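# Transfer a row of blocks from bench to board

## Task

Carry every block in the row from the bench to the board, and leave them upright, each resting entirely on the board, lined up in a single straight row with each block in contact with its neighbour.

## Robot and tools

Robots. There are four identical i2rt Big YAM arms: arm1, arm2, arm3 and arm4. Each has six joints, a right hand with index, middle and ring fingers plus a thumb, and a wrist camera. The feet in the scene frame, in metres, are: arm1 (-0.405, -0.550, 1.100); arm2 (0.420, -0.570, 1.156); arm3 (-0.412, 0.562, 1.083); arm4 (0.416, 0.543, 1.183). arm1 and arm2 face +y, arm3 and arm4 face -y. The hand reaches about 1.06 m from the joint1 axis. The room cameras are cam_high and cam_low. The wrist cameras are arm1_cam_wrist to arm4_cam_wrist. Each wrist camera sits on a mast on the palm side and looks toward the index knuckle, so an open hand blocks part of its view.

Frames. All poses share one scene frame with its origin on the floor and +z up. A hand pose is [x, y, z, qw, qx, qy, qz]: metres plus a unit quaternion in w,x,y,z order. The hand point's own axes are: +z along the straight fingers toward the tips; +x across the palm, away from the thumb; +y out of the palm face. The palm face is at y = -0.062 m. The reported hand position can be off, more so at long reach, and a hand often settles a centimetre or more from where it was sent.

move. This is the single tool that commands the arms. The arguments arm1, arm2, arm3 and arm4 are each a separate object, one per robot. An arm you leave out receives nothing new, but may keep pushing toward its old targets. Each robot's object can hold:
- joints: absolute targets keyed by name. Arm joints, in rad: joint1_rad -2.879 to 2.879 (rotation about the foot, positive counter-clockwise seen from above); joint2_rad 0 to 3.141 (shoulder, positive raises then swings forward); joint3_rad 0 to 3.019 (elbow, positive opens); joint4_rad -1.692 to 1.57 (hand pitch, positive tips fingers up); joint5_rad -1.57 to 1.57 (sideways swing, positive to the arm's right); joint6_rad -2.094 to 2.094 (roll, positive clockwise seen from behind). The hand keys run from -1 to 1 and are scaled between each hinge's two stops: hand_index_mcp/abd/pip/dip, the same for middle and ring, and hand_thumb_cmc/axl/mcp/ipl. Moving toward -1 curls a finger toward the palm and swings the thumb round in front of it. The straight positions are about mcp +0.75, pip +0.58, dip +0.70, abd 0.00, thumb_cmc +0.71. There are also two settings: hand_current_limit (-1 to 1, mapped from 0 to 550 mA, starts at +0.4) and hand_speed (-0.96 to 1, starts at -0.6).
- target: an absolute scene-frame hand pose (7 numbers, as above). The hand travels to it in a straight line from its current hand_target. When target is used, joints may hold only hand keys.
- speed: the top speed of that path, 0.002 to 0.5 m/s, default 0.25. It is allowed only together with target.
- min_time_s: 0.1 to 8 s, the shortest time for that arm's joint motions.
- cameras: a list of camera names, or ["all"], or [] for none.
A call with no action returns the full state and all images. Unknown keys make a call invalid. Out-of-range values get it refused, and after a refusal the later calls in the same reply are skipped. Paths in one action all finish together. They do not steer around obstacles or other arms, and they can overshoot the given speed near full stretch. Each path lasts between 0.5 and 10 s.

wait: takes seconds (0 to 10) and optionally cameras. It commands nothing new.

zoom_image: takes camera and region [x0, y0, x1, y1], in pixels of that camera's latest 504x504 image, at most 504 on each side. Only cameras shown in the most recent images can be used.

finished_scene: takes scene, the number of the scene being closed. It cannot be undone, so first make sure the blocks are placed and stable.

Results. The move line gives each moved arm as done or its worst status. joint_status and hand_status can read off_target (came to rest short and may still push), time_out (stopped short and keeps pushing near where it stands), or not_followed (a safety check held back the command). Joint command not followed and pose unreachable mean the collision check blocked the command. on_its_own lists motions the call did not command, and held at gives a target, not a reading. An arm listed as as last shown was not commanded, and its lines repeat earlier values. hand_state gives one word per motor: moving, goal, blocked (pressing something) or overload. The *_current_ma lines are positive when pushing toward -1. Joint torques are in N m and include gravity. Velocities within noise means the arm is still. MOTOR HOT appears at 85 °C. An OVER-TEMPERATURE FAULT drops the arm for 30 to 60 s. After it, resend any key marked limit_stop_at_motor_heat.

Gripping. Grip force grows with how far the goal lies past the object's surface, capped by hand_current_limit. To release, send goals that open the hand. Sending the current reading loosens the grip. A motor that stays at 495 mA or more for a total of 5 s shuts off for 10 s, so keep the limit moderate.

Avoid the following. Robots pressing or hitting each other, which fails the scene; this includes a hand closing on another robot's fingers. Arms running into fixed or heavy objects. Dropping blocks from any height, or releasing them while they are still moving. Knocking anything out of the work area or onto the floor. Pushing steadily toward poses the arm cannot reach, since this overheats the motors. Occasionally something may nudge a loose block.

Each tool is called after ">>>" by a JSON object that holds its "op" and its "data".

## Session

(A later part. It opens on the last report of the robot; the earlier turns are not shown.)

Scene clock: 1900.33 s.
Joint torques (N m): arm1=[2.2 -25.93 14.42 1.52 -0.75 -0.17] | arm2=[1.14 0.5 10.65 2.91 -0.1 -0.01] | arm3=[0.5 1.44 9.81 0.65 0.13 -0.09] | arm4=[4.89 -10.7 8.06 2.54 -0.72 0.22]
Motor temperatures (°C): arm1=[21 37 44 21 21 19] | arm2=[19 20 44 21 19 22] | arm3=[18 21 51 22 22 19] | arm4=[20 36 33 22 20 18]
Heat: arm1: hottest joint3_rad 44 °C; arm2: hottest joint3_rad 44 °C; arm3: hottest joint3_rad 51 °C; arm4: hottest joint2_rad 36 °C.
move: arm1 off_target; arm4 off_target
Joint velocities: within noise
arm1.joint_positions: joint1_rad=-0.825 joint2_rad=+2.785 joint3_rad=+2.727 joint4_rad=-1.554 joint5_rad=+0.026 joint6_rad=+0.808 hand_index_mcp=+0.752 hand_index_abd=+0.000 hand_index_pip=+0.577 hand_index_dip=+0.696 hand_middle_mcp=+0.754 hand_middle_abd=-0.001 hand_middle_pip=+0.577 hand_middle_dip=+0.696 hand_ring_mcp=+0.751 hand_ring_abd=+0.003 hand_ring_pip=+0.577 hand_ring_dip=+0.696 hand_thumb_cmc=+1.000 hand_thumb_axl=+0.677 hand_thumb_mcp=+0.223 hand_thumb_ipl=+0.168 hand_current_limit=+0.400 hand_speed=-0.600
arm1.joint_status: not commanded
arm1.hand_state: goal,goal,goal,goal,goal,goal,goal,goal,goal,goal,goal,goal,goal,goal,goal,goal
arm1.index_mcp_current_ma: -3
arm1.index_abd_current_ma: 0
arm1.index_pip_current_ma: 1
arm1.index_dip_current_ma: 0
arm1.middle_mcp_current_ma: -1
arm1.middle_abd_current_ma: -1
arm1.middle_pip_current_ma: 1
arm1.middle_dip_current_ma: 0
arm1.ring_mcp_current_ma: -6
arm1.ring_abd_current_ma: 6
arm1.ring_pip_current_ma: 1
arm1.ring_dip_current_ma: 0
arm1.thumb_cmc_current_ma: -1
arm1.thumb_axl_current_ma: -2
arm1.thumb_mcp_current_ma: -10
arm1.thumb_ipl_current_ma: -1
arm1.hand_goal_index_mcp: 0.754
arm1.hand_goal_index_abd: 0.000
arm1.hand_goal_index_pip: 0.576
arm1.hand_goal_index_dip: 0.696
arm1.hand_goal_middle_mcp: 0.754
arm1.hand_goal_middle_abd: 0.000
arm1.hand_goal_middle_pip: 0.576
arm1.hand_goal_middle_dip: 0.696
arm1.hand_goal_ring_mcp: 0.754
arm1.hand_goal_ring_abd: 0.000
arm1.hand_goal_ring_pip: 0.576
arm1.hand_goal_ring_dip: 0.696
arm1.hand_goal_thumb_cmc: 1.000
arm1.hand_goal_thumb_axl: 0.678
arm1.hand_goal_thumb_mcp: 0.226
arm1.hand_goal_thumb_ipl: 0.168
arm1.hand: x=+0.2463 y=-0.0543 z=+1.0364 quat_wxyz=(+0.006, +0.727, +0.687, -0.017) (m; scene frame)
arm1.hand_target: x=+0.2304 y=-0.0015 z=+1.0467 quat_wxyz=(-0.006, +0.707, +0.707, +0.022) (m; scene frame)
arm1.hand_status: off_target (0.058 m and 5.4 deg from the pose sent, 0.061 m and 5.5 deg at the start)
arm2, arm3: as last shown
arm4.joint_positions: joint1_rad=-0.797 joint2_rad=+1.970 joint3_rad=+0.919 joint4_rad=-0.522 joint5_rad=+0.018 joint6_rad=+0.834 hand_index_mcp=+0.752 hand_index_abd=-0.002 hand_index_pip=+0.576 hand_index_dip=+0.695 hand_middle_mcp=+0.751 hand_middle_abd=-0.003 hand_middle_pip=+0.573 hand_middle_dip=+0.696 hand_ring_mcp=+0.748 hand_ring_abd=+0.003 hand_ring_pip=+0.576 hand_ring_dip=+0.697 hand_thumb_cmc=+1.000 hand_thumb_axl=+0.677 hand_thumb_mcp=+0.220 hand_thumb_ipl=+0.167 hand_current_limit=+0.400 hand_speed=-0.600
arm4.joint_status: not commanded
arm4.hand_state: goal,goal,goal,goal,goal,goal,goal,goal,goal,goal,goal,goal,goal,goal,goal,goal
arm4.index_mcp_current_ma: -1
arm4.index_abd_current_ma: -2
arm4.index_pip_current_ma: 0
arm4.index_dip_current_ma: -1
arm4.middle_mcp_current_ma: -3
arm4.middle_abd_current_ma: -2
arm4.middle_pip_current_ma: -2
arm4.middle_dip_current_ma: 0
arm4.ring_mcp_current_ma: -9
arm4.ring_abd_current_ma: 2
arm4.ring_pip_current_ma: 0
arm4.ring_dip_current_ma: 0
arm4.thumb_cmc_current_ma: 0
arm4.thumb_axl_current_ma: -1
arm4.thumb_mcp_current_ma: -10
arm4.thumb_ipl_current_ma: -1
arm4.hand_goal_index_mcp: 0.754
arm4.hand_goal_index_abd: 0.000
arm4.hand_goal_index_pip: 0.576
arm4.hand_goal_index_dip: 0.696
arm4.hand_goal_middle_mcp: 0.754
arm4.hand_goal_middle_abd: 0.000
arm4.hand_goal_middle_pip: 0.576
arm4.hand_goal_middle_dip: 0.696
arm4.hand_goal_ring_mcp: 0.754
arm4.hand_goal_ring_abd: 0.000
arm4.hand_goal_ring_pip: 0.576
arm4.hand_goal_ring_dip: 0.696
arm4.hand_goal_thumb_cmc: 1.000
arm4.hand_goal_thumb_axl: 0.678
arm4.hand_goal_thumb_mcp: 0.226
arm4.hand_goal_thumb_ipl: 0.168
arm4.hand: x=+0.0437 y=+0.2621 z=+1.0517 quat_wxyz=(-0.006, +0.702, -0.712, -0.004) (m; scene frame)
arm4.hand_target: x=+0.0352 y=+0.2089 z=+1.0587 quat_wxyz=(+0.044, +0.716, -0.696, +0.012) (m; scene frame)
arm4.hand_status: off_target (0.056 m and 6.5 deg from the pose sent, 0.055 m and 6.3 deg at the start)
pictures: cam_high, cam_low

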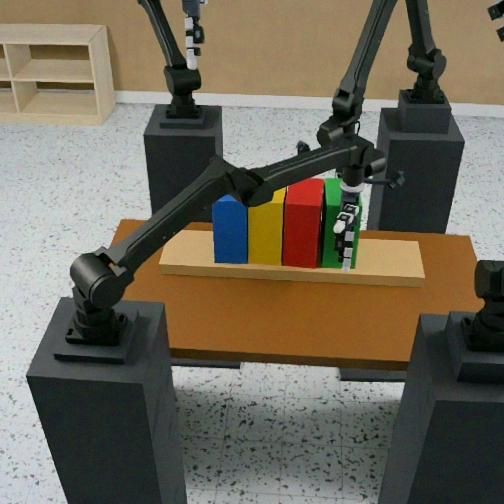

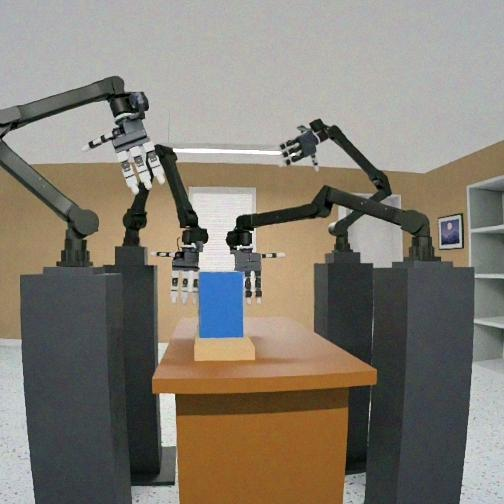

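>>> {"op": "move", "data": {"arm1": {"target": [0.242, -0.10, 1.055, -0.005, 0.708, 0.706, 0.015], "speed": 0.06}, "arm4": {"target": [0.036, 0.307, 1.08, 0.04, 0.716, -0.697, 0.008], "speed": 0.06}}}

>>> {"op": "move", "data": {"arm1": {"target": [0.25, -0.33, 1.08, -0.005, 0.708, 0.706, 0.015], "speed": 0.2}, "arm4": {"target": [0.036, 0.32, 1.27, 0.04, 0.716, -0.697, 0.008], "speed": 0.2}}}

>>> {"op": "move", "data": {"arm1": {"joints": {"joint1_rad": 0.15}, "min_time_s": 1.5}, "cameras": ["cam_low", "cam_high"]}}

>>> {"op": "zoom_image", "data": {"camera": "cam_high", "region": [190, 160, 380, 300]}}

>>> {"op": "zoom_image", "data": {"camera": "cam_low", "region": [160, 240, 280, 380]}}

Scene clock: 1918.23 s.
Joint torques (N m): arm1=[-2.14 -29.51 7.9 0.66 0.02 -0.24] | arm2=[1.14 0.5 10.63 2.91 -0.1 -0.01] | arm3=[0.44 1.73 9.88 0.65 0.13 -0.1] | arm4=[1.03 -12.28 3.6 0.66 -0.03 0]
Motor temperatures (°C): arm1=[21 37 46 21 21 19] | arm2=[19 20 44 21 19 22] | arm3=[18 21 51 22 22 19] | arm4=[20 35 32 22 20 18]
Heat: arm1: hottest joint3_rad 46 °C; arm2: hottest joint3_rad 44 °C; arm3: hottest joint3_rad 51 °C; arm4: hottest joint2_rad 35 °C.
move: arm1 off_target; arm4 off_target
Joint velocities: within noise
arm1.joint_positions: joint1_rad=-0.874 joint2_rad=+2.520 joint3_rad=+2.192 joint4_rad=-1.263 joint5_rad=+0.003 joint6_rad=+0.714 hand_index_mcp=+0.752 hand_index_abd=+0.000 hand_index_pip=+0.577 hand_index_dip=+0.696 hand_middle_mcp=+0.754 hand_middle_abd=-0.001 hand_middle_pip=+0.577 hand_middle_dip=+0.696 hand_ring_mcp=+0.751 hand_ring_abd=+0.003 hand_ring_pip=+0.577 hand_ring_dip=+0.696 hand_thumb_cmc=+1.000 hand_thumb_axl=+0.677 hand_thumb_mcp=+0.223 hand_thumb_ipl=+0.168 hand_current_limit=+0.400 hand_speed=-0.600
arm1.joint_status: not commanded
arm1.hand_state: goal,goal,goal,goal,goal,goal,goal,goal,goal,goal,goal,goal,goal,goal,goal,goal
arm1.index_mcp_current_ma: -3
arm1.index_abd_current_ma: 0
arm1.index_pip_current_ma: 1
arm1.index_dip_current_ma: 0
arm1.middle_mcp_current_ma: -1
arm1.middle_abd_current_ma: -1
arm1.middle_pip_current_ma: 1
arm1.middle_dip_current_ma: 0
arm1.ring_mcp_current_ma: -6
arm1.ring_abd_current_ma: 6
arm1.ring_pip_current_ma: 1
arm1.ring_dip_current_ma: 0
arm1.thumb_cmc_current_ma: -1
arm1.thumb_axl_current_ma: -2
arm1.thumb_mcp_current_ma: -10
arm1.thumb_ipl_current_ma: -1
arm1.hand_goal_index_mcp: 0.754
arm1.hand_goal_index_abd: 0.000
arm1.hand_goal_index_pip: 0.576
arm1.hand_goal_index_dip: 0.696
arm1.hand_goal_middle_mcp: 0.754
arm1.hand_goal_middle_abd: 0.000
arm1.hand_goal_middle_pip: 0.576
arm1.hand_goal_middle_dip: 0.696
arm1.hand_goal_ring_mcp: 0.754
arm1.hand_goal_ring_abd: 0.000
arm1.hand_goal_ring_pip: 0.576
arm1.hand_goal_ring_dip: 0.696
arm1.hand_goal_thumb_cmc: 1.000
arm1.hand_goal_thumb_axl: 0.678
arm1.hand_goal_thumb_mcp: 0.226
arm1.hand_goal_thumb_ipl: 0.168
arm1.hand: x=+0.2353 y=-0.1050 z=+1.0314 quat_wxyz=(-0.005, +0.712, +0.703, -0.005) (m; scene frame)
arm1.hand_target: x=+0.2417 y=-0.1001 z=+1.0549 quat_wxyz=(-0.005, +0.708, +0.706, +0.015) (m; scene frame)
arm1.hand_status: off_target (0.025 m and 2.3 deg from the pose sent, 0.049 m and 4.9 deg at the start)
arm2, arm3: as last shown
arm4.joint_positions: joint1_rad=-0.899 joint2_rad=+1.848 joint3_rad=+0.770 joint4_rad=-0.434 joint5_rad=-0.011 joint6_rad=+0.694 hand_index_mcp=+0.752 hand_index_abd=-0.002 hand_index_pip=+0.576 hand_index_dip=+0.695 hand_middle_mcp=+0.751 hand_middle_abd=-0.003 hand_middle_pip=+0.573 hand_middle_dip=+0.696 hand_ring_mcp=+0.750 hand_ring_abd=+0.003 hand_ring_pip=+0.576 hand_ring_dip=+0.697 hand_thumb_cmc=+1.000 hand_thumb_axl=+0.677 hand_thumb_mcp=+0.220 hand_thumb_ipl=+0.167 hand_current_limit=+0.400 hand_speed=-0.600
arm4.joint_status: not commanded
arm4.hand_state: goal,goal,goal,goal,goal,goal,goal,goal,goal,goal,goal,goal,goal,goal,goal,goal
arm4.index_mcp_current_ma: -1
arm4.index_abd_current_ma: -2
arm4.index_pip_current_ma: 0
arm4.index_dip_current_ma: -1
arm4.middle_mcp_current_ma: -3
arm4.middle_abd_current_ma: -2
arm4.middle_pip_current_ma: -2
arm4.middle_dip_current_ma: 0
arm4.ring_mcp_current_ma: -5
arm4.ring_abd_current_ma: 2
arm4.ring_pip_current_ma: 0
arm4.ring_dip_current_ma: 0
arm4.thumb_cmc_current_ma: 0
arm4.thumb_axl_current_ma: -1
arm4.thumb_mcp_current_ma: -10
arm4.thumb_ipl_current_ma: -1
arm4.hand_goal_index_mcp: 0.754
arm4.hand_goal_index_abd: 0.000
arm4.hand_goal_index_pip: 0.576
arm4.hand_goal_index_dip: 0.696
arm4.hand_goal_middle_mcp: 0.754
arm4.hand_goal_middle_abd: 0.000
arm4.hand_goal_middle_pip: 0.576
arm4.hand_goal_middle_dip: 0.696
arm4.hand_goal_ring_mcp: 0.754
arm4.hand_goal_ring_abd: 0.000
arm4.hand_goal_ring_pip: 0.576
arm4.hand_goal_ring_dip: 0.696
arm4.hand_goal_thumb_cmc: 1.000
arm4.hand_goal_thumb_axl: 0.678
arm4.hand_goal_thumb_mcp: 0.226
arm4.hand_goal_thumb_ipl: 0.168
arm4.hand: x=+0.0428 y=+0.3090 z=+1.0710 quat_wxyz=(+0.024, +0.716, -0.698, +0.009) (m; scene frame)
arm4.hand_target: x=+0.0361 y=+0.3071 z=+1.0799 quat_wxyz=(+0.040, +0.716, -0.697, +0.008) (m; scene frame)
arm4.hand_status: off_target (0.011 m and 1.9 deg from the pose sent, 0.054 m and 6.0 deg at the start)
pictures: none

Scene clock: 1920.17 s.
Joint torques (N m): arm1=[-1.49 -24.12 7.25 0.76 0.01 -0.24] | arm2=[1.14 0.5 10.65 2.91 -0.09 -0.02] | arm3=[0.32 1.79 9.89 0.69 0.13 -0.11] | arm4=[0.09 -8.47 10.77 -0.42 -0.02 -0.02]
Motor temperatures (°C): arm1=[21 37 46 21 21 19] | arm2=[19 20 44 21 19 22] | arm3=[18 21 51 22 22 19] | arm4=[20 35 32 22 20 18]
Heat: arm1: hottest joint3_rad 46 °C; arm2: hottest joint3_rad 44 °C; arm3: hottest joint3_rad 51 °C; arm4: hottest joint2_rad 35 °C.
move: arm1 off_target; arm4 off_target
Joint velocities: within noise
arm1.joint_positions: joint1_rad=-1.180 joint2_rad=+2.165 joint3_rad=+1.621 joint4_rad=-1.041 joint5_rad=-0.003 joint6_rad=+0.417 hand_index_mcp=+0.752 hand_index_abd=+0.000 hand_index_pip=+0.577 hand_index_dip=+0.696 hand_middle_mcp=+0.754 hand_middle_abd=-0.001 hand_middle_pip=+0.577 hand_middle_dip=+0.696 hand_ring_mcp=+0.752 hand_ring_abd=+0.003 hand_ring_pip=+0.577 hand_ring_dip=+0.696 hand_thumb_cmc=+1.000 hand_thumb_axl=+0.677 hand_thumb_mcp=+0.223 hand_thumb_ipl=+0.168 hand_current_limit=+0.400 hand_speed=-0.600
arm1.joint_status: not commanded
arm1.hand_state: goal,goal,goal,goal,goal,goal,goal,goal,goal,goal,goal,goal,goal,goal,goal,goal
arm1.index_mcp_current_ma: -3
arm1.index_abd_current_ma: 0
arm1.index_pip_current_ma: 1
arm1.index_dip_current_ma: 0
arm1.middle_mcp_current_ma: -1
arm1.middle_abd_current_ma: -1
arm1.middle_pip_current_ma: 1
arm1.middle_dip_current_ma: 0
arm1.ring_mcp_current_ma: -6
arm1.ring_abd_current_ma: 5
arm1.ring_pip_current_ma: 1
arm1.ring_dip_current_ma: 0
arm1.thumb_cmc_current_ma: -1
arm1.thumb_axl_current_ma: -2
arm1.thumb_mcp_current_ma: -10
arm1.thumb_ipl_current_ma: -1
arm1.hand_goal_index_mcp: 0.754
arm1.hand_goal_index_abd: 0.000
arm1.hand_goal_index_pip: 0.576
arm1.hand_goal_index_dip: 0.696
arm1.hand_goal_middle_mcp: 0.754
arm1.hand_goal_middle_abd: 0.000
arm1.hand_goal_middle_pip: 0.576
arm1.hand_goal_middle_dip: 0.696
arm1.hand_goal_ring_mcp: 0.754
arm1.hand_goal_ring_abd: 0.000
arm1.hand_goal_ring_pip: 0.576
arm1.hand_goal_ring_dip: 0.696
arm1.hand_goal_thumb_cmc: 1.000
arm1.hand_goal_thumb_axl: 0.678
arm1.hand_goal_thumb_mcp: 0.226
arm1.hand_goal_thumb_ipl: 0.168
arm1.hand: x=+0.2460 y=-0.3379 z=+1.0629 quat_wxyz=(-0.010, +0.715, +0.699, -0.001) (m; scene frame)
arm1.hand_target: x=+0.2498 y=-0.3300 z=+1.0798 quat_wxyz=(-0.005, +0.708, +0.706, +0.015) (m; scene frame)
arm1.hand_status: off_target (0.019 m and 2.2 deg from the pose sent, 0.231 m and 2.3 deg at the start)
arm2, arm3: as last shown
arm4.joint_positions: joint1_rad=-0.918 joint2_rad=+1.396 joint3_rad=+0.858 joint4_rad=-0.981 joint5_rad=-0.013 joint6_rad=+0.672 hand_index_mcp=+0.752 hand_index_abd=-0.002 hand_index_pip=+0.576 hand_index_dip=+0.695 hand_middle_mcp=+0.751 hand_middle_abd=-0.003 hand_middle_pip=+0.573 hand_middle_dip=+0.696 hand_ring_mcp=+0.751 hand_ring_abd=+0.003 hand_ring_pip=+0.576 hand_ring_dip=+0.697 hand_thumb_cmc=+1.000 hand_thumb_axl=+0.677 hand_thumb_mcp=+0.220 hand_thumb_ipl=+0.167 hand_current_limit=+0.400 hand_speed=-0.600
arm4.joint_status: not commanded
arm4.hand_state: goal,goal,goal,goal,goal,goal,goal,goal,goal,goal,goal,goal,goal,goal,goal,goal
arm4.index_mcp_current_ma: -1
arm4.index_abd_current_ma: -2
arm4.index_pip_current_ma: 0
arm4.index_dip_current_ma: -1
arm4.middle_mcp_current_ma: -3
arm4.middle_abd_current_ma: -2
arm4.middle_pip_current_ma: -2
arm4.middle_dip_current_ma: 0
arm4.ring_mcp_current_ma: -4
arm4.ring_abd_current_ma: 2
arm4.ring_pip_current_ma: 0
arm4.ring_dip_current_ma: 0
arm4.thumb_cmc_current_ma: 0
arm4.thumb_axl_current_ma: -1
arm4.thumb_mcp_current_ma: -10
arm4.thumb_ipl_current_ma: -1
arm4.hand_goal_index_mcp: 0.754
arm4.hand_goal_index_abd: 0.000
arm4.hand_goal_index_pip: 0.576
arm4.hand_goal_index_dip: 0.696
arm4.hand_goal_middle_mcp: 0.754
arm4.hand_goal_middle_abd: 0.000
arm4.hand_goal_middle_pip: 0.576
arm4.hand_goal_middle_dip: 0.696
arm4.hand_goal_ring_mcp: 0.754
arm4.hand_goal_ring_abd: 0.000
arm4.hand_goal_ring_pip: 0.576
arm4.hand_goal_ring_dip: 0.696
arm4.hand_goal_thumb_cmc: 1.000
arm4.hand_goal_thumb_axl: 0.678
arm4.hand_goal_thumb_mcp: 0.226
arm4.hand_goal_thumb_ipl: 0.168
arm4.hand: x=+0.0526 y=+0.3282 z=+1.2505 quat_wxyz=(+0.020, +0.717, -0.697, +0.009) (m; scene frame)
arm4.hand_target: x=+0.0367 y=+0.3205 z=+1.2702 quat_wxyz=(+0.040, +0.716, -0.697, +0.008) (m; scene frame)
arm4.hand_status: off_target (0.027 m and 2.3 deg from the pose sent, 0.199 m and 1.8 deg at the start)
pictures: none

Scene clock: 1922.33 s.
Joint torques (N m): arm1=[-2.32 -23.59 7.58 0.55 0.17 -0.24] | arm2=[1.2 0.5 10.65 2.91 -0.1 -0.01] | arm3=[0.5 1.44 9.77 0.62 0.15 -0.11] | arm4=[0.85 -8.47 11.03 -0.38 -0.02 0.03]
Motor temperatures (°C): arm1=[21 37 45 21 21 19] | arm2=[19 20 44 21 19 22] | arm3=[18 21 51 22 22 19] | arm4=[20 35 32 22 20 18]
Heat: arm1: hottest joint3_rad 45 °C; arm2: hottest joint3_rad 44 °C; arm3: hottest joint3_rad 51 °C; arm4: hottest joint2_rad 35 °C.
move: arm1 done
Joint velocities: within noise
arm1.joint_positions: joint1_rad=+0.147 joint2_rad=+2.159 joint3_rad=+1.619 joint4_rad=-1.037 joint5_rad=-0.007 joint6_rad=+0.414 hand_index_mcp=+0.753 hand_index_abd=+0.000 hand_index_pip=+0.577 hand_index_dip=+0.696 hand_middle_mcp=+0.753 hand_middle_abd=-0.001 hand_middle_pip=+0.577 hand_middle_dip=+0.696 hand_ring_mcp=+0.752 hand_ring_abd=+0.002 hand_ring_pip=+0.576 hand_ring_dip=+0.696 hand_thumb_cmc=+1.000 hand_thumb_axl=+0.677 hand_thumb_mcp=+0.222 hand_thumb_ipl=+0.168 hand_current_limit=+0.400 hand_speed=-0.600
arm1.joint_status: all done
arm1.hand_state: goal,goal,goal,goal,goal,goal,goal,goal,goal,goal,goal,goal,goal,goal,goal,goal
arm1.index_mcp_current_ma: -3
arm1.index_abd_current_ma: -1
arm1.index_pip_current_ma: 1
arm1.index_dip_current_ma: 0
arm1.middle_mcp_current_ma: -1
arm1.middle_abd_current_ma: -1
arm1.middle_pip_current_ma: 1
arm1.middle_dip_current_ma: 0
arm1.ring_mcp_current_ma: -6
arm1.ring_abd_current_ma: 4
arm1.ring_pip_current_ma: 0
arm1.ring_dip_current_ma: 0
arm1.thumb_cmc_current_ma: 0
arm1.thumb_axl_current_ma: -2
arm1.thumb_mcp_current_ma: -12
arm1.thumb_ipl_current_ma: -1
arm1.hand_goal_index_mcp: 0.754
arm1.hand_goal_index_abd: 0.000
arm1.hand_goal_index_pip: 0.576
arm1.hand_goal_index_dip: 0.696
arm1.hand_goal_middle_mcp: 0.754
arm1.hand_goal_middle_abd: 0.000
arm1.hand_goal_middle_pip: 0.576
arm1.hand_goal_middle_dip: 0.696
arm1.hand_goal_ring_mcp: 0.754
arm1.hand_goal_ring_abd: 0.000
arm1.hand_goal_ring_pip: 0.576
arm1.hand_goal_ring_dip: 0.696
arm1.hand_goal_thumb_cmc: 1.000
arm1.hand_goal_thumb_axl: 0.678
arm1.hand_goal_thumb_mcp: 0.226
arm1.hand_goal_thumb_ipl: 0.168
arm1.hand: x=-0.4541 y=+0.1338 z=+1.0738 quat_wxyz=(-0.004, +0.131, +0.991, +0.003) (m; scene frame)
arm1.hand_target: x=-0.4573 y=+0.1386 z=+1.0883 quat_wxyz=(-0.007, +0.125, +0.992, +0.016) (m; scene frame)
arm1.hand_status: not commanded
arm2, arm3, arm4: as last shown
pictures: cam_high, cam_low

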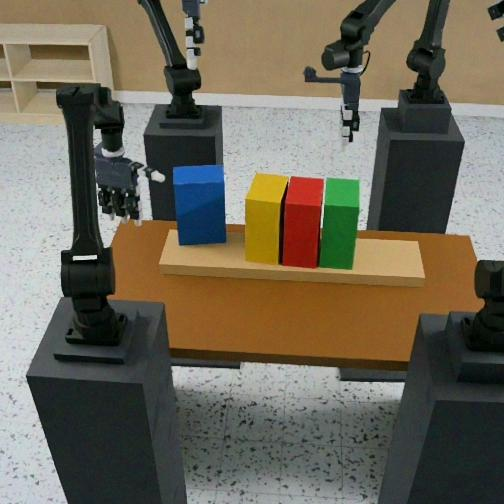

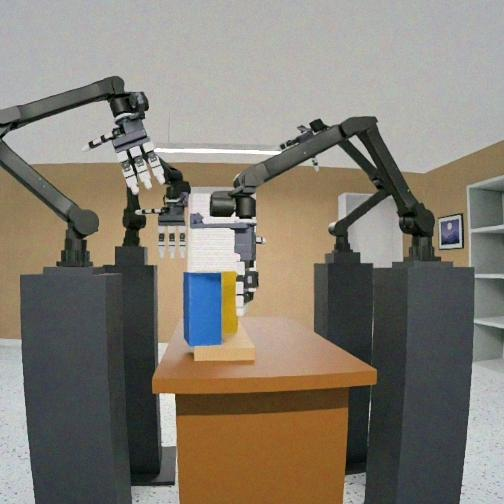

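Scaled by 2.653 from the camera's 504x504 image, which has a finer 720x720 frame.

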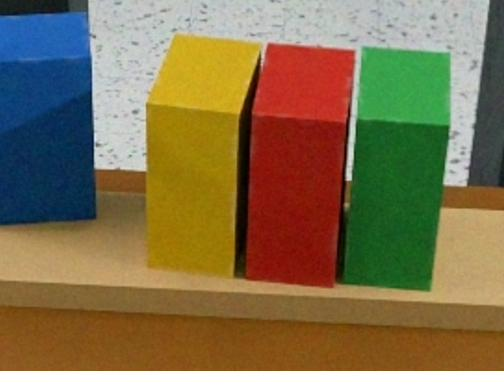

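Scaled by 3.600 from the camera's 504x504 image, which has a finer 720x720 frame.

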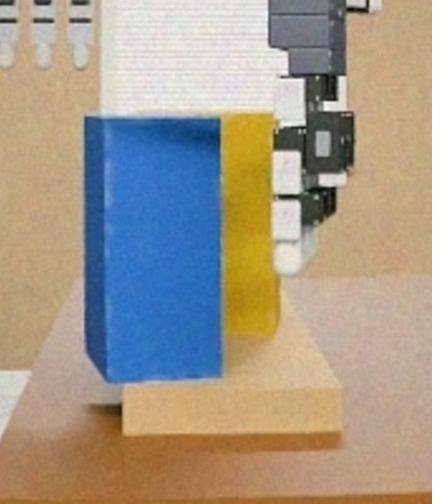

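>>> {"op": "zoom_image", "data": {"camera": "cam_high", "region": [120, 150, 300, 300]}}

>>> {"op": "zoom_image", "data": {"camera": "cam_low", "region": [150, 240, 290, 400]}}

Scaled by 2.800 from the camera's 504x504 image, which has a finer 720x720 frame.

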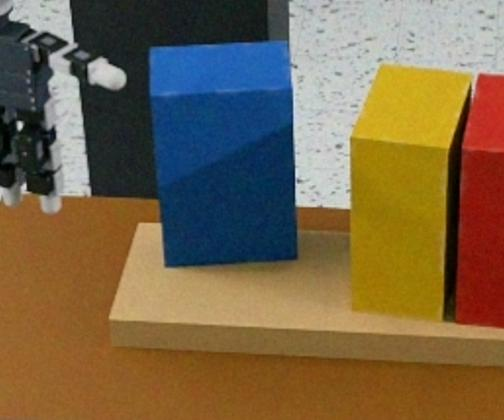

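Scaled by 3.150 from the camera's 504x504 image, which has a finer 720x720 frame.

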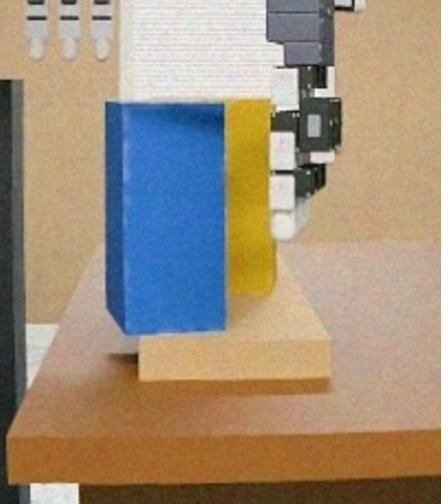

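>>> {"op": "move", "data": {"arm1": {"joints": {"joint2_rad": 1.35}, "min_time_s": 1.5}}}

>>> {"op": "move", "data": {"arm1": {"joints": {"joint1_rad": -0.5}, "min_time_s": 1.5}, "cameras": ["cam_low", "cam_high"]}}

Scene clock: 2015.23 s.
Joint torques (N m): arm1=[-2.08 -10.87 10.63 2.15 0.14 -0.29] | arm2=[1.14 0.5 10.66 2.92 -0.09 -0.01] | arm3=[0.62 1.55 9.88 0.58 0.12 -0.09] | arm4=[0.21 -8.76 11 -0.38 -0.07 0.03]
Motor temperatures (°C): arm1=[21 35 38 21 20 19] | arm2=[19 20 45 21 19 22] | arm3=[18 21 51 22 22 19] | arm4=[20 33 34 22 19 18]
Heat: arm1: hottest joint3_rad 38 °C; arm2: hottest joint3_rad 45 °C; arm3: hottest joint3_rad 51 °C; arm4: hottest joint3_rad 34 °C.
move: arm1 done
Joint velocities: within noise
arm1.joint_positions: joint1_rad=+0.147 joint2_rad=+1.342 joint3_rad=+1.609 joint4_rad=-1.037 joint5_rad=-0.007 joint6_rad=+0.414 hand_index_mcp=+0.758 hand_index_abd=+0.000 hand_index_pip=+0.577 hand_index_dip=+0.696 hand_middle_mcp=+0.758 hand_middle_abd=-0.001 hand_middle_pip=+0.577 hand_middle_dip=+0.696 hand_ring_mcp=+0.757 hand_ring_abd=+0.002 hand_ring_pip=+0.576 hand_ring_dip=+0.696 hand_thumb_cmc=+1.000 hand_thumb_axl=+0.677 hand_thumb_mcp=+0.222 hand_thumb_ipl=+0.168 hand_current_limit=+0.400 hand_speed=-0.600
arm1.joint_status: all done
arm1.hand_state: goal,goal,goal,goal,goal,goal,goal,goal,goal,goal,goal,goal,goal,goal,goal,goal
arm1.index_mcp_current_ma: 10
arm1.index_abd_current_ma: -1
arm1.index_pip_current_ma: 1
arm1.index_dip_current_ma: 0
arm1.middle_mcp_current_ma: 10
arm1.middle_abd_current_ma: -1
arm1.middle_pip_current_ma: 1
arm1.middle_dip_current_ma: 0
arm1.ring_mcp_current_ma: 8
arm1.ring_abd_current_ma: 4
arm1.ring_pip_current_ma: 0
arm1.ring_dip_current_ma: 0
arm1.thumb_cmc_current_ma: 0
arm1.thumb_axl_current_ma: -2
arm1.thumb_mcp_current_ma: -12
arm1.thumb_ipl_current_ma: -1
arm1.hand_goal_index_mcp: 0.754
arm1.hand_goal_index_abd: 0.000
arm1.hand_goal_index_pip: 0.576
arm1.hand_goal_index_dip: 0.696
arm1.hand_goal_middle_mcp: 0.754
arm1.hand_goal_middle_abd: 0.000
arm1.hand_goal_middle_pip: 0.576
arm1.hand_goal_middle_dip: 0.696
arm1.hand_goal_ring_mcp: 0.754
arm1.hand_goal_ring_abd: 0.000
arm1.hand_goal_ring_pip: 0.576
arm1.hand_goal_ring_dip: 0.696
arm1.hand_goal_thumb_cmc: 1.000
arm1.hand_goal_thumb_axl: 0.678
arm1.hand_goal_thumb_mcp: 0.226
arm1.hand_goal_thumb_ipl: 0.168
arm1.hand: x=-0.4403 y=+0.0398 z=+1.6020 quat_wxyz=(-0.113, +0.118, +0.910, +0.381) (m; scene frame)
arm1.hand_target: x=-0.4431 y=+0.0436 z=+1.6053 quat_wxyz=(-0.112, +0.113, +0.909, +0.384) (m; scene frame)
arm1.hand_status: not commanded
arm2, arm3, arm4: as last shown
pictures: none

Scene clock: 2017.10 s.
Joint torques (N m): arm1=[-2.14 -10.81 10.65 2.15 0.06 -0.29] | arm2=[1.14 0.44 10.65 2.92 -0.1 -0.01] | arm3=[0.44 1.55 9.96 0.68 0.12 -0.09] | arm4=[0.67 -8.29 10.96 -0.47 -0.04 0.01]
Motor temperatures (°C): arm1=[21 35 38 21 20 19] | arm2=[19 20 45 21 19 22] | arm3=[18 21 51 22 22 19] | arm4=[20 33 34 22 19 18]
Heat: arm1: hottest joint3_rad 38 °C; arm2: hottest joint3_rad 45 °C; arm3: hottest joint3_rad 51 °C; arm4: hottest joint3_rad 34 °C.
move: arm1 done
Joint velocities: within noise
arm1.joint_positions: joint1_rad=-0.504 joint2_rad=+1.342 joint3_rad=+1.609 joint4_rad=-1.037 joint5_rad=-0.005 joint6_rad=+0.414 hand_index_mcp=+0.758 hand_index_abd=+0.000 hand_index_pip=+0.577 hand_index_dip=+0.696 hand_middle_mcp=+0.758 hand_middle_abd=-0.001 hand_middle_pip=+0.577 hand_middle_dip=+0.696 hand_ring_mcp=+0.758 hand_ring_abd=+0.002 hand_ring_pip=+0.576 hand_ring_dip=+0.696 hand_thumb_cmc=+1.000 hand_thumb_axl=+0.677 hand_thumb_mcp=+0.222 hand_thumb_ipl=+0.168 hand_current_limit=+0.400 hand_speed=-0.600
arm1.joint_status: all done
arm1.hand_state: goal,goal,goal,goal,goal,goal,goal,goal,goal,goal,goal,goal,goal,goal,goal,goal
arm1.index_mcp_current_ma: 10
arm1.index_abd_current_ma: -1
arm1.index_pip_current_ma: 1
arm1.index_dip_current_ma: 0
arm1.middle_mcp_current_ma: 11
arm1.middle_abd_current_ma: -1
arm1.middle_pip_current_ma: 1
arm1.middle_dip_current_ma: 0
arm1.ring_mcp_current_ma: 9
arm1.ring_abd_current_ma: 4
arm1.ring_pip_current_ma: 0
arm1.ring_dip_current_ma: 0
arm1.thumb_cmc_current_ma: 0
arm1.thumb_axl_current_ma: -2
arm1.thumb_mcp_current_ma: -12
arm1.thumb_ipl_current_ma: -1
arm1.hand_goal_index_mcp: 0.754
arm1.hand_goal_index_abd: 0.000
arm1.hand_goal_index_pip: 0.576
arm1.hand_goal_index_dip: 0.696
arm1.hand_goal_middle_mcp: 0.754
arm1.hand_goal_middle_abd: 0.000
arm1.hand_goal_middle_pip: 0.576
arm1.hand_goal_middle_dip: 0.696
arm1.hand_goal_ring_mcp: 0.754
arm1.hand_goal_ring_abd: 0.000
arm1.hand_goal_ring_pip: 0.576
arm1.hand_goal_ring_dip: 0.696
arm1.hand_goal_thumb_cmc: 1.000
arm1.hand_goal_thumb_axl: 0.678
arm1.hand_goal_thumb_mcp: 0.226
arm1.hand_goal_thumb_ipl: 0.168
arm1.hand: x=-0.0705 y=-0.0606 z=+1.6000 quat_wxyz=(+0.011, +0.406, +0.824, +0.396) (m; scene frame)
arm1.hand_target: x=-0.0713 y=-0.0553 z=+1.6032 quat_wxyz=(+0.012, +0.399, +0.825, +0.399) (m; scene frame)
arm1.hand_status: not commanded
arm2, arm3, arm4: as last shown
pictures: cam_high, cam_low

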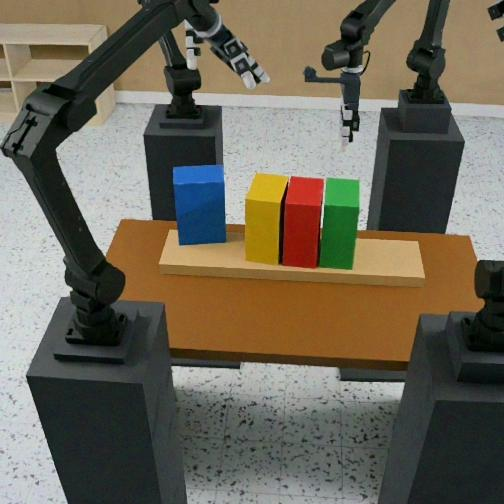

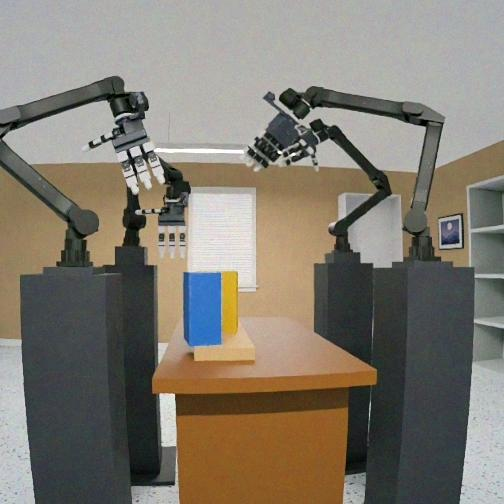

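>>> {"op": "move", "data": {"arm3": {"target": [-0.42, 0.345, 1.25, 0.035, 0.716, -0.697, 0.003], "speed": 0.15}, "cameras": ["cam_low", "cam_high"]}}

Scene clock: 2031.80 s.
Joint torques (N m): arm1=[-1.9 -10.93 10.63 2.17 0.07 -0.3] | arm2=[1.2 0.5 10.66 2.92 -0.09 -0.01] | arm3=[-0.03 -2.55 7.61 0.43 0.04 -0.06] | arm4=[0.97 -8.64 11.18 -0.39 -0.01 -0.01]
Motor temperatures (°C): arm1=[21 34 38 21 20 19] | arm2=[19 20 45 21 19 22] | arm3=[18 21 50 22 22 19] | arm4=[20 33 34 22 19 18]
Heat: arm1: hottest joint3_rad 38 °C; arm2: hottest joint3_rad 45 °C; arm3: hottest joint3_rad 50 °C; arm4: hottest joint3_rad 34 °C.
move: arm3 done
Joint velocities: within noise
arm1, arm4: as last shown
arm1.hand: x=-0.0706 y=-0.0606 z=+1.6000 quat_wxyz=(+0.011, +0.405, +0.824, +0.396) (m; scene frame)
arm1.hand_target: x=-0.0713 y=-0.0552 z=+1.6032 quat_wxyz=(+0.012, +0.399, +0.825, +0.399) (m; scene frame)
arm2.joint_positions: joint1_rad=+0.023 joint2_rad=+0.633 joint3_rad=+1.412 joint4_rad=-1.240 joint5_rad=-0.029 joint6_rad=+1.095 hand_index_mcp=+0.754 hand_index_abd=+0.001 hand_index_pip=+0.577 hand_index_dip=+0.696 hand_middle_mcp=+0.755 hand_middle_abd=+0.000 hand_middle_pip=+0.577 hand_middle_dip=+0.696 hand_ring_mcp=+0.755 hand_ring_abd=+0.001 hand_ring_pip=+0.577 hand_ring_dip=+0.696 hand_thumb_cmc=+0.714 hand_thumb_axl=+0.677 hand_thumb_mcp=+0.226 hand_thumb_ipl=+0.168 hand_current_limit=+0.400 hand_speed=-0.600
arm2.joint_status: not commanded
arm2.hand_state: goal,goal,goal,goal,goal,goal,goal,overload,goal,goal,goal,goal,goal,goal,goal,goal
arm2.index_mcp_current_ma: 0
arm2.index_abd_current_ma: 0
arm2.index_pip_current_ma: 1
arm2.index_dip_current_ma: 0
arm2.middle_mcp_current_ma: 0
arm2.middle_abd_current_ma: 0
arm2.middle_pip_current_ma: 1
arm2.middle_dip_current_ma: 0
arm2.ring_mcp_current_ma: 0
arm2.ring_abd_current_ma: 0
arm2.ring_pip_current_ma: 1
arm2.ring_dip_current_ma: 0
arm2.thumb_cmc_current_ma: 0
arm2.thumb_axl_current_ma: -1
arm2.thumb_mcp_current_ma: 0
arm2.thumb_ipl_current_ma: 0
arm2.hand_goal_index_mcp: 0.754
arm2.hand_goal_index_abd: 0.000
arm2.hand_goal_index_pip: 0.576
arm2.hand_goal_index_dip: 0.696
arm2.hand_goal_middle_mcp: 0.754
arm2.hand_goal_middle_abd: 0.000
arm2.hand_goal_middle_pip: 0.576
arm2.hand_goal_middle_dip: 0.696
arm2.hand_goal_ring_mcp: 0.754
arm2.hand_goal_ring_abd: 0.000
arm2.hand_goal_ring_pip: 0.576
arm2.hand_goal_ring_dip: 0.696
arm2.hand_goal_thumb_cmc: 0.714
arm2.hand_goal_thumb_axl: 0.678
arm2.hand_goal_thumb_mcp: 0.226
arm2.hand_goal_thumb_ipl: 0.168
arm2.hand: x=+0.4982 y=-0.2990 z=+1.7344 quat_wxyz=(-0.293, +0.427, +0.739, +0.431) (m; scene frame)
arm2.hand_target: x=+0.4985 y=-0.3023 z=+1.7450 quat_wxyz=(-0.299, +0.424, +0.733, +0.439) (m; scene frame)
arm2.hand_status: not commanded
arm3.joint_positions: joint1_rad=+0.348 joint2_rad=+0.977 joint3_rad=+0.794 joint4_rad=-1.357 joint5_rad=+0.066 joint6_rad=+1.917 hand_index_mcp=+0.753 hand_index_abd=+0.002 hand_index_pip=+0.576 hand_index_dip=+0.696 hand_middle_mcp=+0.754 hand_middle_abd=+0.001 hand_middle_pip=+0.577 hand_middle_dip=+0.696 hand_ring_mcp=+0.752 hand_ring_abd=+0.002 hand_ring_pip=+0.574 hand_ring_dip=+0.696 hand_thumb_cmc=+1.000 hand_thumb_axl=+0.677 hand_thumb_mcp=+0.223 hand_thumb_ipl=+0.168 hand_current_limit=+0.400 hand_speed=-0.600
arm3.joint_status: not commanded
arm3.hand_state: goal,goal,goal,goal,goal,goal,goal,goal,goal,goal,goal,goal,goal,goal,goal,goal
arm3.index_mcp_current_ma: -2
arm3.index_abd_current_ma: 3
arm3.index_pip_current_ma: 0
arm3.index_dip_current_ma: 0
arm3.middle_mcp_current_ma: 0
arm3.middle_abd_current_ma: 1
arm3.middle_pip_current_ma: 1
arm3.middle_dip_current_ma: 0
arm3.ring_mcp_current_ma: -4
arm3.ring_abd_current_ma: 4
arm3.ring_pip_current_ma: -4
arm3.ring_dip_current_ma: 0
arm3.thumb_cmc_current_ma: 0
arm3.thumb_axl_current_ma: -1
arm3.thumb_mcp_current_ma: -9
arm3.thumb_ipl_current_ma: -1
arm3.hand_goal_index_mcp: 0.754
arm3.hand_goal_index_abd: 0.000
arm3.hand_goal_index_pip: 0.576
arm3.hand_goal_index_dip: 0.696
arm3.hand_goal_middle_mcp: 0.754
arm3.hand_goal_middle_abd: 0.000
arm3.hand_goal_middle_pip: 0.576
arm3.hand_goal_middle_dip: 0.696
arm3.hand_goal_ring_mcp: 0.754
arm3.hand_goal_ring_abd: 0.000
arm3.hand_goal_ring_pip: 0.576
arm3.hand_goal_ring_dip: 0.696
arm3.hand_goal_thumb_cmc: 1.000
arm3.hand_goal_thumb_axl: 0.678
arm3.hand_goal_thumb_mcp: 0.226
arm3.hand_goal_thumb_ipl: 0.168
arm3.hand: x=-0.4183 y=+0.3460 z=+1.2533 quat_wxyz=(+0.036, +0.716, -0.697, +0.003) (m; scene frame)
arm3.hand_target: x=-0.4200 y=+0.3451 z=+1.2500 quat_wxyz=(+0.035, +0.716, -0.697, +0.003) (m; scene frame)
arm3.hand_status: done (0.004 m and 0.2 deg from the pose sent, 0.199 m and 21.7 deg at the start)
pictures: cam_high, cam_low

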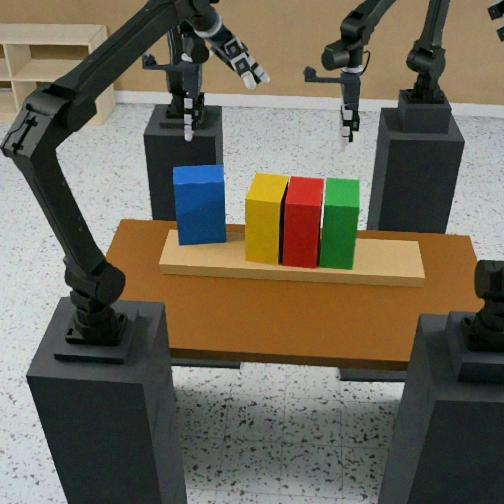

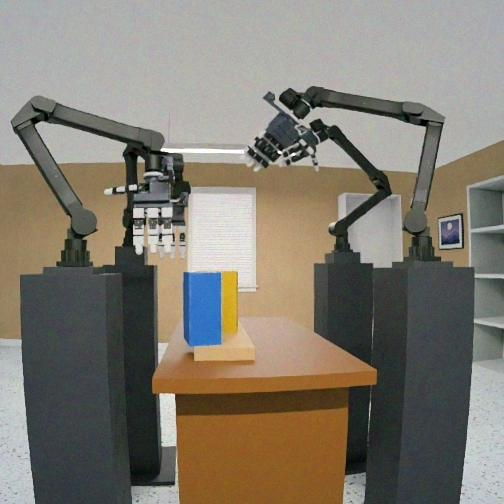

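>>> {"op": "move", "data": {"arm3": {"target": [-0.42, 0.345, 1.01, 0.035, 0.716, -0.697, 0.003], "speed": 0.15}}}

>>> {"op": "move", "data": {"arm3": {"target": [-0.42, 0.29, 1.005, 0.035, 0.716, -0.697, 0.003], "speed": 0.06}, "cameras": ["cam_low", "cam_high", "arm3_cam_wrist"]}}

>>> {"op": "zoom_image", "data": {"camera": "cam_high", "region": [120, 150, 300, 300]}}

>>> {"op": "zoom_image", "data": {"camera": "cam_low", "region": [130, 240, 270, 400]}}

Scene clock: 2052.20 s.
Joint torques (N m): arm1=[-1.85 -10.99 10.63 2.14 0.06 -0.29] | arm2=[1.14 0.44 10.63 2.91 -0.1 -0.01] | arm3=[0.03 -4.6 3.54 0.43 0.01 -0.08] | arm4=[1.44 -8.7 10.92 -0.32 -0.02 -0.03]
Motor temperatures (°C): arm1=[21 33 39 21 20 19] | arm2=[19 20 45 21 19 22] | arm3=[18 21 47 22 22 19] | arm4=[20 33 34 22 19 18]
Heat: arm1: hottest joint3_rad 39 °C; arm2: hottest joint3_rad 45 °C; arm3: hottest joint3_rad 47 °C; arm4: hottest joint3_rad 34 °C.
move: arm3 done
Joint velocities: within noise
arm1, arm2, arm4: as last shown
arm3.joint_positions: joint1_rad=+0.346 joint2_rad=+1.513 joint3_rad=+0.418 joint4_rad=-0.440 joint5_rad=+0.066 joint6_rad=+1.914 hand_index_mcp=+0.753 hand_index_abd=+0.002 hand_index_pip=+0.576 hand_index_dip=+0.696 hand_middle_mcp=+0.754 hand_middle_abd=+0.001 hand_middle_pip=+0.577 hand_middle_dip=+0.696 hand_ring_mcp=+0.752 hand_ring_abd=+0.002 hand_ring_pip=+0.574 hand_ring_dip=+0.696 hand_thumb_cmc=+1.000 hand_thumb_axl=+0.677 hand_thumb_mcp=+0.223 hand_thumb_ipl=+0.168 hand_current_limit=+0.400 hand_speed=-0.600
arm3.joint_status: not commanded
arm3.hand_state: goal,goal,goal,goal,goal,goal,goal,goal,goal,goal,goal,goal,goal,goal,goal,goal
arm3.index_mcp_current_ma: -2
arm3.index_abd_current_ma: 3
arm3.index_pip_current_ma: 0
arm3.index_dip_current_ma: 0
arm3.middle_mcp_current_ma: 0
arm3.middle_abd_current_ma: 1
arm3.middle_pip_current_ma: 1
arm3.middle_dip_current_ma: 0
arm3.ring_mcp_current_ma: -4
arm3.ring_abd_current_ma: 4
arm3.ring_pip_current_ma: -4
arm3.ring_dip_current_ma: 0
arm3.thumb_cmc_current_ma: 0
arm3.thumb_axl_current_ma: -1
arm3.thumb_mcp_current_ma: -9
arm3.thumb_ipl_current_ma: -1
arm3.hand_goal_index_mcp: 0.754
arm3.hand_goal_index_abd: 0.000
arm3.hand_goal_index_pip: 0.576
arm3.hand_goal_index_dip: 0.696
arm3.hand_goal_middle_mcp: 0.754
arm3.hand_goal_middle_abd: 0.000
arm3.hand_goal_middle_pip: 0.576
arm3.hand_goal_middle_dip: 0.696
arm3.hand_goal_ring_mcp: 0.754
arm3.hand_goal_ring_abd: 0.000
arm3.hand_goal_ring_pip: 0.576
arm3.hand_goal_ring_dip: 0.696
arm3.hand_goal_thumb_cmc: 1.000
arm3.hand_goal_thumb_axl: 0.678
arm3.hand_goal_thumb_mcp: 0.226
arm3.hand_goal_thumb_ipl: 0.168
arm3.hand: x=-0.4169 y=+0.3428 z=+1.0133 quat_wxyz=(+0.037, +0.716, -0.697, +0.006) (m; scene frame)
arm3.hand_target: x=-0.4199 y=+0.3452 z=+1.0101 quat_wxyz=(+0.035, +0.716, -0.697, +0.003) (m; scene frame)
arm3.hand_status: done (0.005 m and 0.4 deg from the pose sent, 0.243 m and 0.2 deg at the start)
pictures: none

Scene clock: 2053.63 s.
Joint torques (N m): arm1=[-1.85 -10.93 10.66 2.14 0.06 -0.29] | arm2=[1.14 0.44 10.63 2.92 -0.1 -0.02] | arm3=[0.21 -5.3 5.5 -0.06 0.03 -0.08] | arm4=[0.5 -9.05 10.91 -0.34 -0.03 -0.01]
Motor temperatures (°C): arm1=[21 33 39 21 20 19] | arm2=[19 20 45 21 19 22] | arm3=[18 21 47 22 22 19] | arm4=[20 33 34 22 19 18]
Heat: arm1: hottest joint3_rad 39 °C; arm2: hottest joint3_rad 45 °C; arm3: hottest joint3_rad 47 °C; arm4: hottest joint3_rad 34 °C.
move: arm3 done
Joint velocities: within noise
arm1, arm2, arm4: as last shown
arm3.joint_positions: joint1_rad=+0.279 joint2_rad=+1.622 joint3_rad=+0.530 joint4_rad=-0.440 joint5_rad=+0.064 joint6_rad=+1.848 hand_index_mcp=+0.753 hand_index_abd=+0.002 hand_index_pip=+0.576 hand_index_dip=+0.696 hand_middle_mcp=+0.754 hand_middle_abd=+0.001 hand_middle_pip=+0.577 hand_middle_dip=+0.696 hand_ring_mcp=+0.752 hand_ring_abd=+0.002 hand_ring_pip=+0.574 hand_ring_dip=+0.696 hand_thumb_cmc=+1.000 hand_thumb_axl=+0.677 hand_thumb_mcp=+0.223 hand_thumb_ipl=+0.168 hand_current_limit=+0.400 hand_speed=-0.600
arm3.joint_status: not commanded
arm3.hand_state: goal,goal,goal,goal,goal,goal,goal,goal,goal,goal,goal,goal,goal,goal,goal,goal
arm3.index_mcp_current_ma: -2
arm3.index_abd_current_ma: 3
arm3.index_pip_current_ma: 0
arm3.index_dip_current_ma: 0
arm3.middle_mcp_current_ma: 0
arm3.middle_abd_current_ma: 1
arm3.middle_pip_current_ma: 1
arm3.middle_dip_current_ma: 0
arm3.ring_mcp_current_ma: -4
arm3.ring_abd_current_ma: 4
arm3.ring_pip_current_ma: -4
arm3.ring_dip_current_ma: 0
arm3.thumb_cmc_current_ma: 0
arm3.thumb_axl_current_ma: -1
arm3.thumb_mcp_current_ma: -9
arm3.thumb_ipl_current_ma: -1
arm3.hand_goal_index_mcp: 0.754
arm3.hand_goal_index_abd: 0.000
arm3.hand_goal_index_pip: 0.576
arm3.hand_goal_index_dip: 0.696
arm3.hand_goal_middle_mcp: 0.754
arm3.hand_goal_middle_abd: 0.000
arm3.hand_goal_middle_pip: 0.576
arm3.hand_goal_middle_dip: 0.696
arm3.hand_goal_ring_mcp: 0.754
arm3.hand_goal_ring_abd: 0.000
arm3.hand_goal_ring_pip: 0.576
arm3.hand_goal_ring_dip: 0.696
arm3.hand_goal_thumb_cmc: 1.000
arm3.hand_goal_thumb_axl: 0.678
arm3.hand_goal_thumb_mcp: 0.226
arm3.hand_goal_thumb_ipl: 0.168
arm3.hand: x=-0.4198 y=+0.2975 z=+1.0067 quat_wxyz=(+0.037, +0.715, -0.698, +0.005) (m; scene frame)
arm3.hand_target: x=-0.4200 y=+0.2901 z=+1.0051 quat_wxyz=(+0.035, +0.716, -0.697, +0.003) (m; scene frame)
arm3.hand_status: done (0.008 m and 0.3 deg from the pose sent, 0.053 m and 0.4 deg at the start)
pictures: arm3_cam_wrist, cam_high, cam_low

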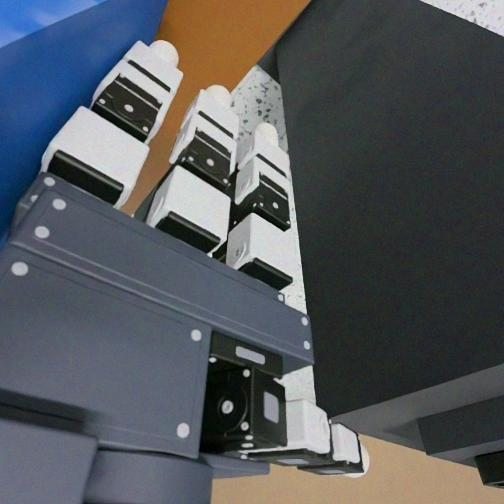

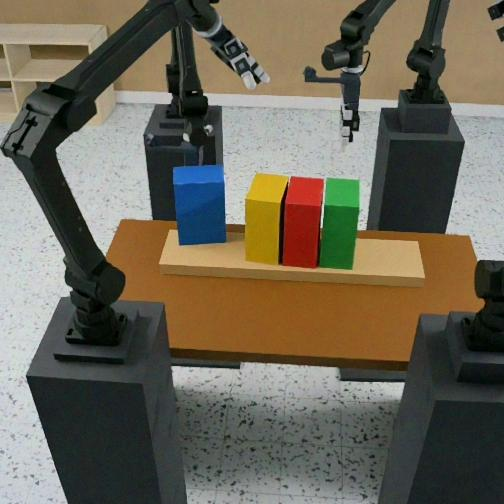

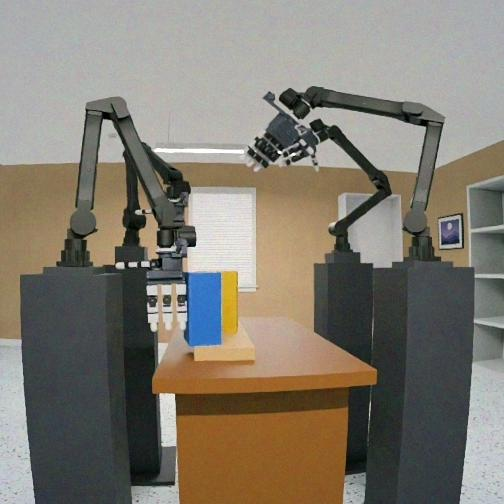

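Scaled by 2.800 from the camera's 504x504 image, which has a finer 720x720 frame.

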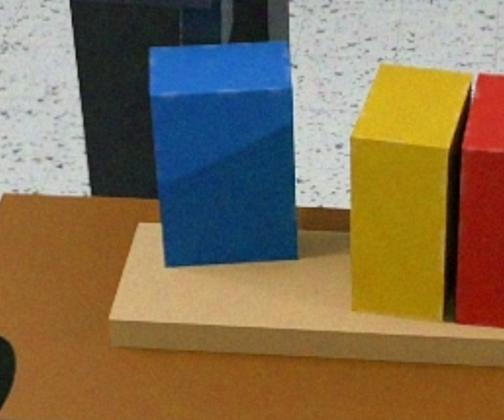

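Scaled by 3.150 from the camera's 504x504 image, which has a finer 720x720 frame.

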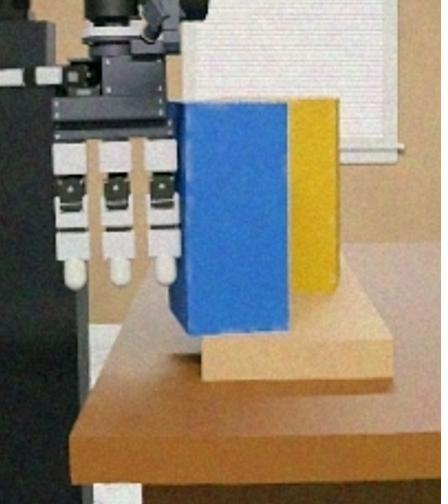

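>>> {"op": "move", "data": {"arm3": {"target": [-0.42, 0.255, 0.995, 0.035, 0.716, -0.697, 0.003], "speed": 0.05}, "cameras": ["cam_low", "cam_high"]}}

>>> {"op": "zoom_image", "data": {"camera": "cam_high", "region": [120, 150, 300, 300]}}

Scene clock: 2061.33 s.
Joint torques (N m): arm1=[-1.73 -10.93 10.66 2.15 0.07 -0.3] | arm2=[1.14 0.44 10.65 2.91 -0.1 -0.01] | arm3=[0.15 -6.59 6.26 0.31 0.04 -0.07] | arm4=[0.5 -8.47 10.91 -0.39 0 0]
Motor temperatures (°C): arm1=[21 33 39 21 20 19] | arm2=[19 20 45 21 19 22] | arm3=[18 21 46 22 22 19] | arm4=[20 33 34 22 19 18]
Heat: arm1: hottest joint3_rad 39 °C; arm2: hottest joint3_rad 45 °C; arm3: hottest joint3_rad 46 °C; arm4: hottest joint3_rad 34 °C.
move: arm3 off_target
Joint velocities: within noise
arm1, arm2, arm4: as last shown
arm3.joint_positions: joint1_rad=+0.249 joint2_rad=+1.709 joint3_rad=+0.611 joint4_rad=-0.447 joint5_rad=+0.062 joint6_rad=+1.816 hand_index_mcp=+0.753 hand_index_abd=+0.002 hand_index_pip=+0.576 hand_index_dip=+0.696 hand_middle_mcp=+0.754 hand_middle_abd=+0.001 hand_middle_pip=+0.577 hand_middle_dip=+0.696 hand_ring_mcp=+0.752 hand_ring_abd=+0.006 hand_ring_pip=+0.574 hand_ring_dip=+0.696 hand_thumb_cmc=+1.000 hand_thumb_axl=+0.677 hand_thumb_mcp=+0.223 hand_thumb_ipl=+0.168 hand_current_limit=+0.400 hand_speed=-0.600
arm3.joint_status: not commanded
arm3.hand_state: goal,goal,goal,goal,goal,goal,goal,goal,goal,goal,goal,goal,goal,goal,goal,goal
arm3.index_mcp_current_ma: -2
arm3.index_abd_current_ma: 3
arm3.index_pip_current_ma: 0
arm3.index_dip_current_ma: 0
arm3.middle_mcp_current_ma: 0
arm3.middle_abd_current_ma: 1
arm3.middle_pip_current_ma: 1
arm3.middle_dip_current_ma: 0
arm3.ring_mcp_current_ma: -4
arm3.ring_abd_current_ma: 11
arm3.ring_pip_current_ma: -4
arm3.ring_dip_current_ma: 0
arm3.thumb_cmc_current_ma: 0
arm3.thumb_axl_current_ma: -1
arm3.thumb_mcp_current_ma: -9
arm3.thumb_ipl_current_ma: -1
arm3.hand_goal_index_mcp: 0.754
arm3.hand_goal_index_abd: 0.000
arm3.hand_goal_index_pip: 0.576
arm3.hand_goal_index_dip: 0.696
arm3.hand_goal_middle_mcp: 0.754
arm3.hand_goal_middle_abd: 0.000
arm3.hand_goal_middle_pip: 0.576
arm3.hand_goal_middle_dip: 0.696
arm3.hand_goal_ring_mcp: 0.754
arm3.hand_goal_ring_abd: 0.000
arm3.hand_goal_ring_pip: 0.576
arm3.hand_goal_ring_dip: 0.696
arm3.hand_goal_thumb_cmc: 1.000
arm3.hand_goal_thumb_axl: 0.678
arm3.hand_goal_thumb_mcp: 0.226
arm3.hand_goal_thumb_ipl: 0.168
arm3.hand: x=-0.4208 y=+0.2693 z=+0.9971 quat_wxyz=(+0.033, +0.716, -0.697, -0.002) (m; scene frame)
arm3.hand_target: x=-0.4200 y=+0.2555 z=+0.9953 quat_wxyz=(+0.035, +0.716, -0.697, +0.003) (m; scene frame)
arm3.hand_status: off_target (0.015 m and 0.6 deg from the pose sent, 0.044 m and 0.3 deg at the start)
pictures: cam_high, cam_low

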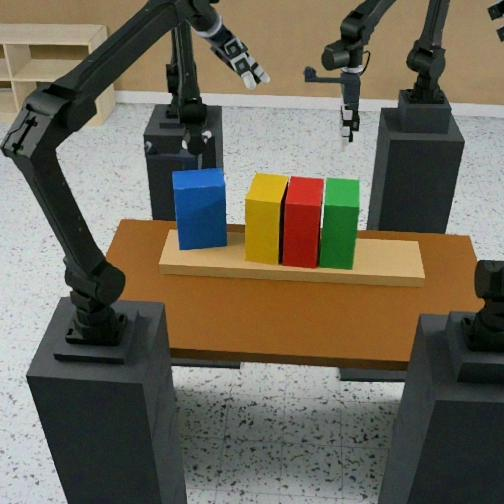

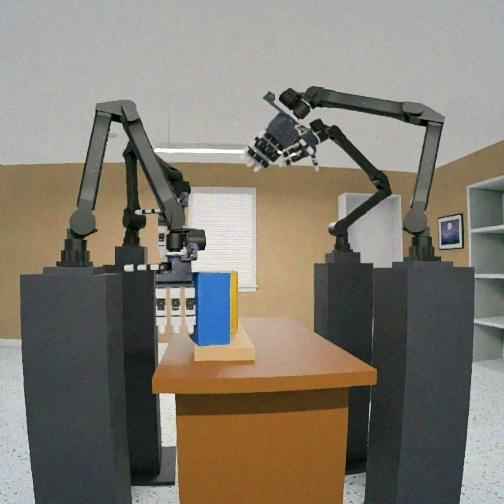

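Scaled by 2.800 from the camera's 504x504 image, which has a finer 720x720 frame.

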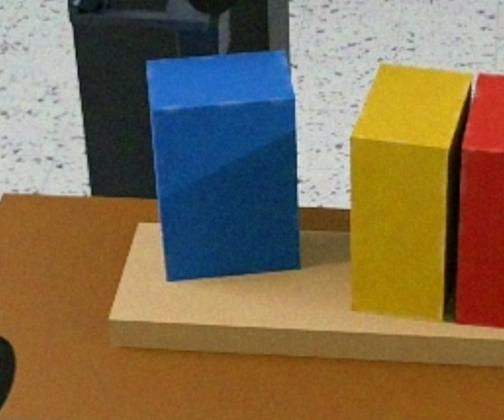

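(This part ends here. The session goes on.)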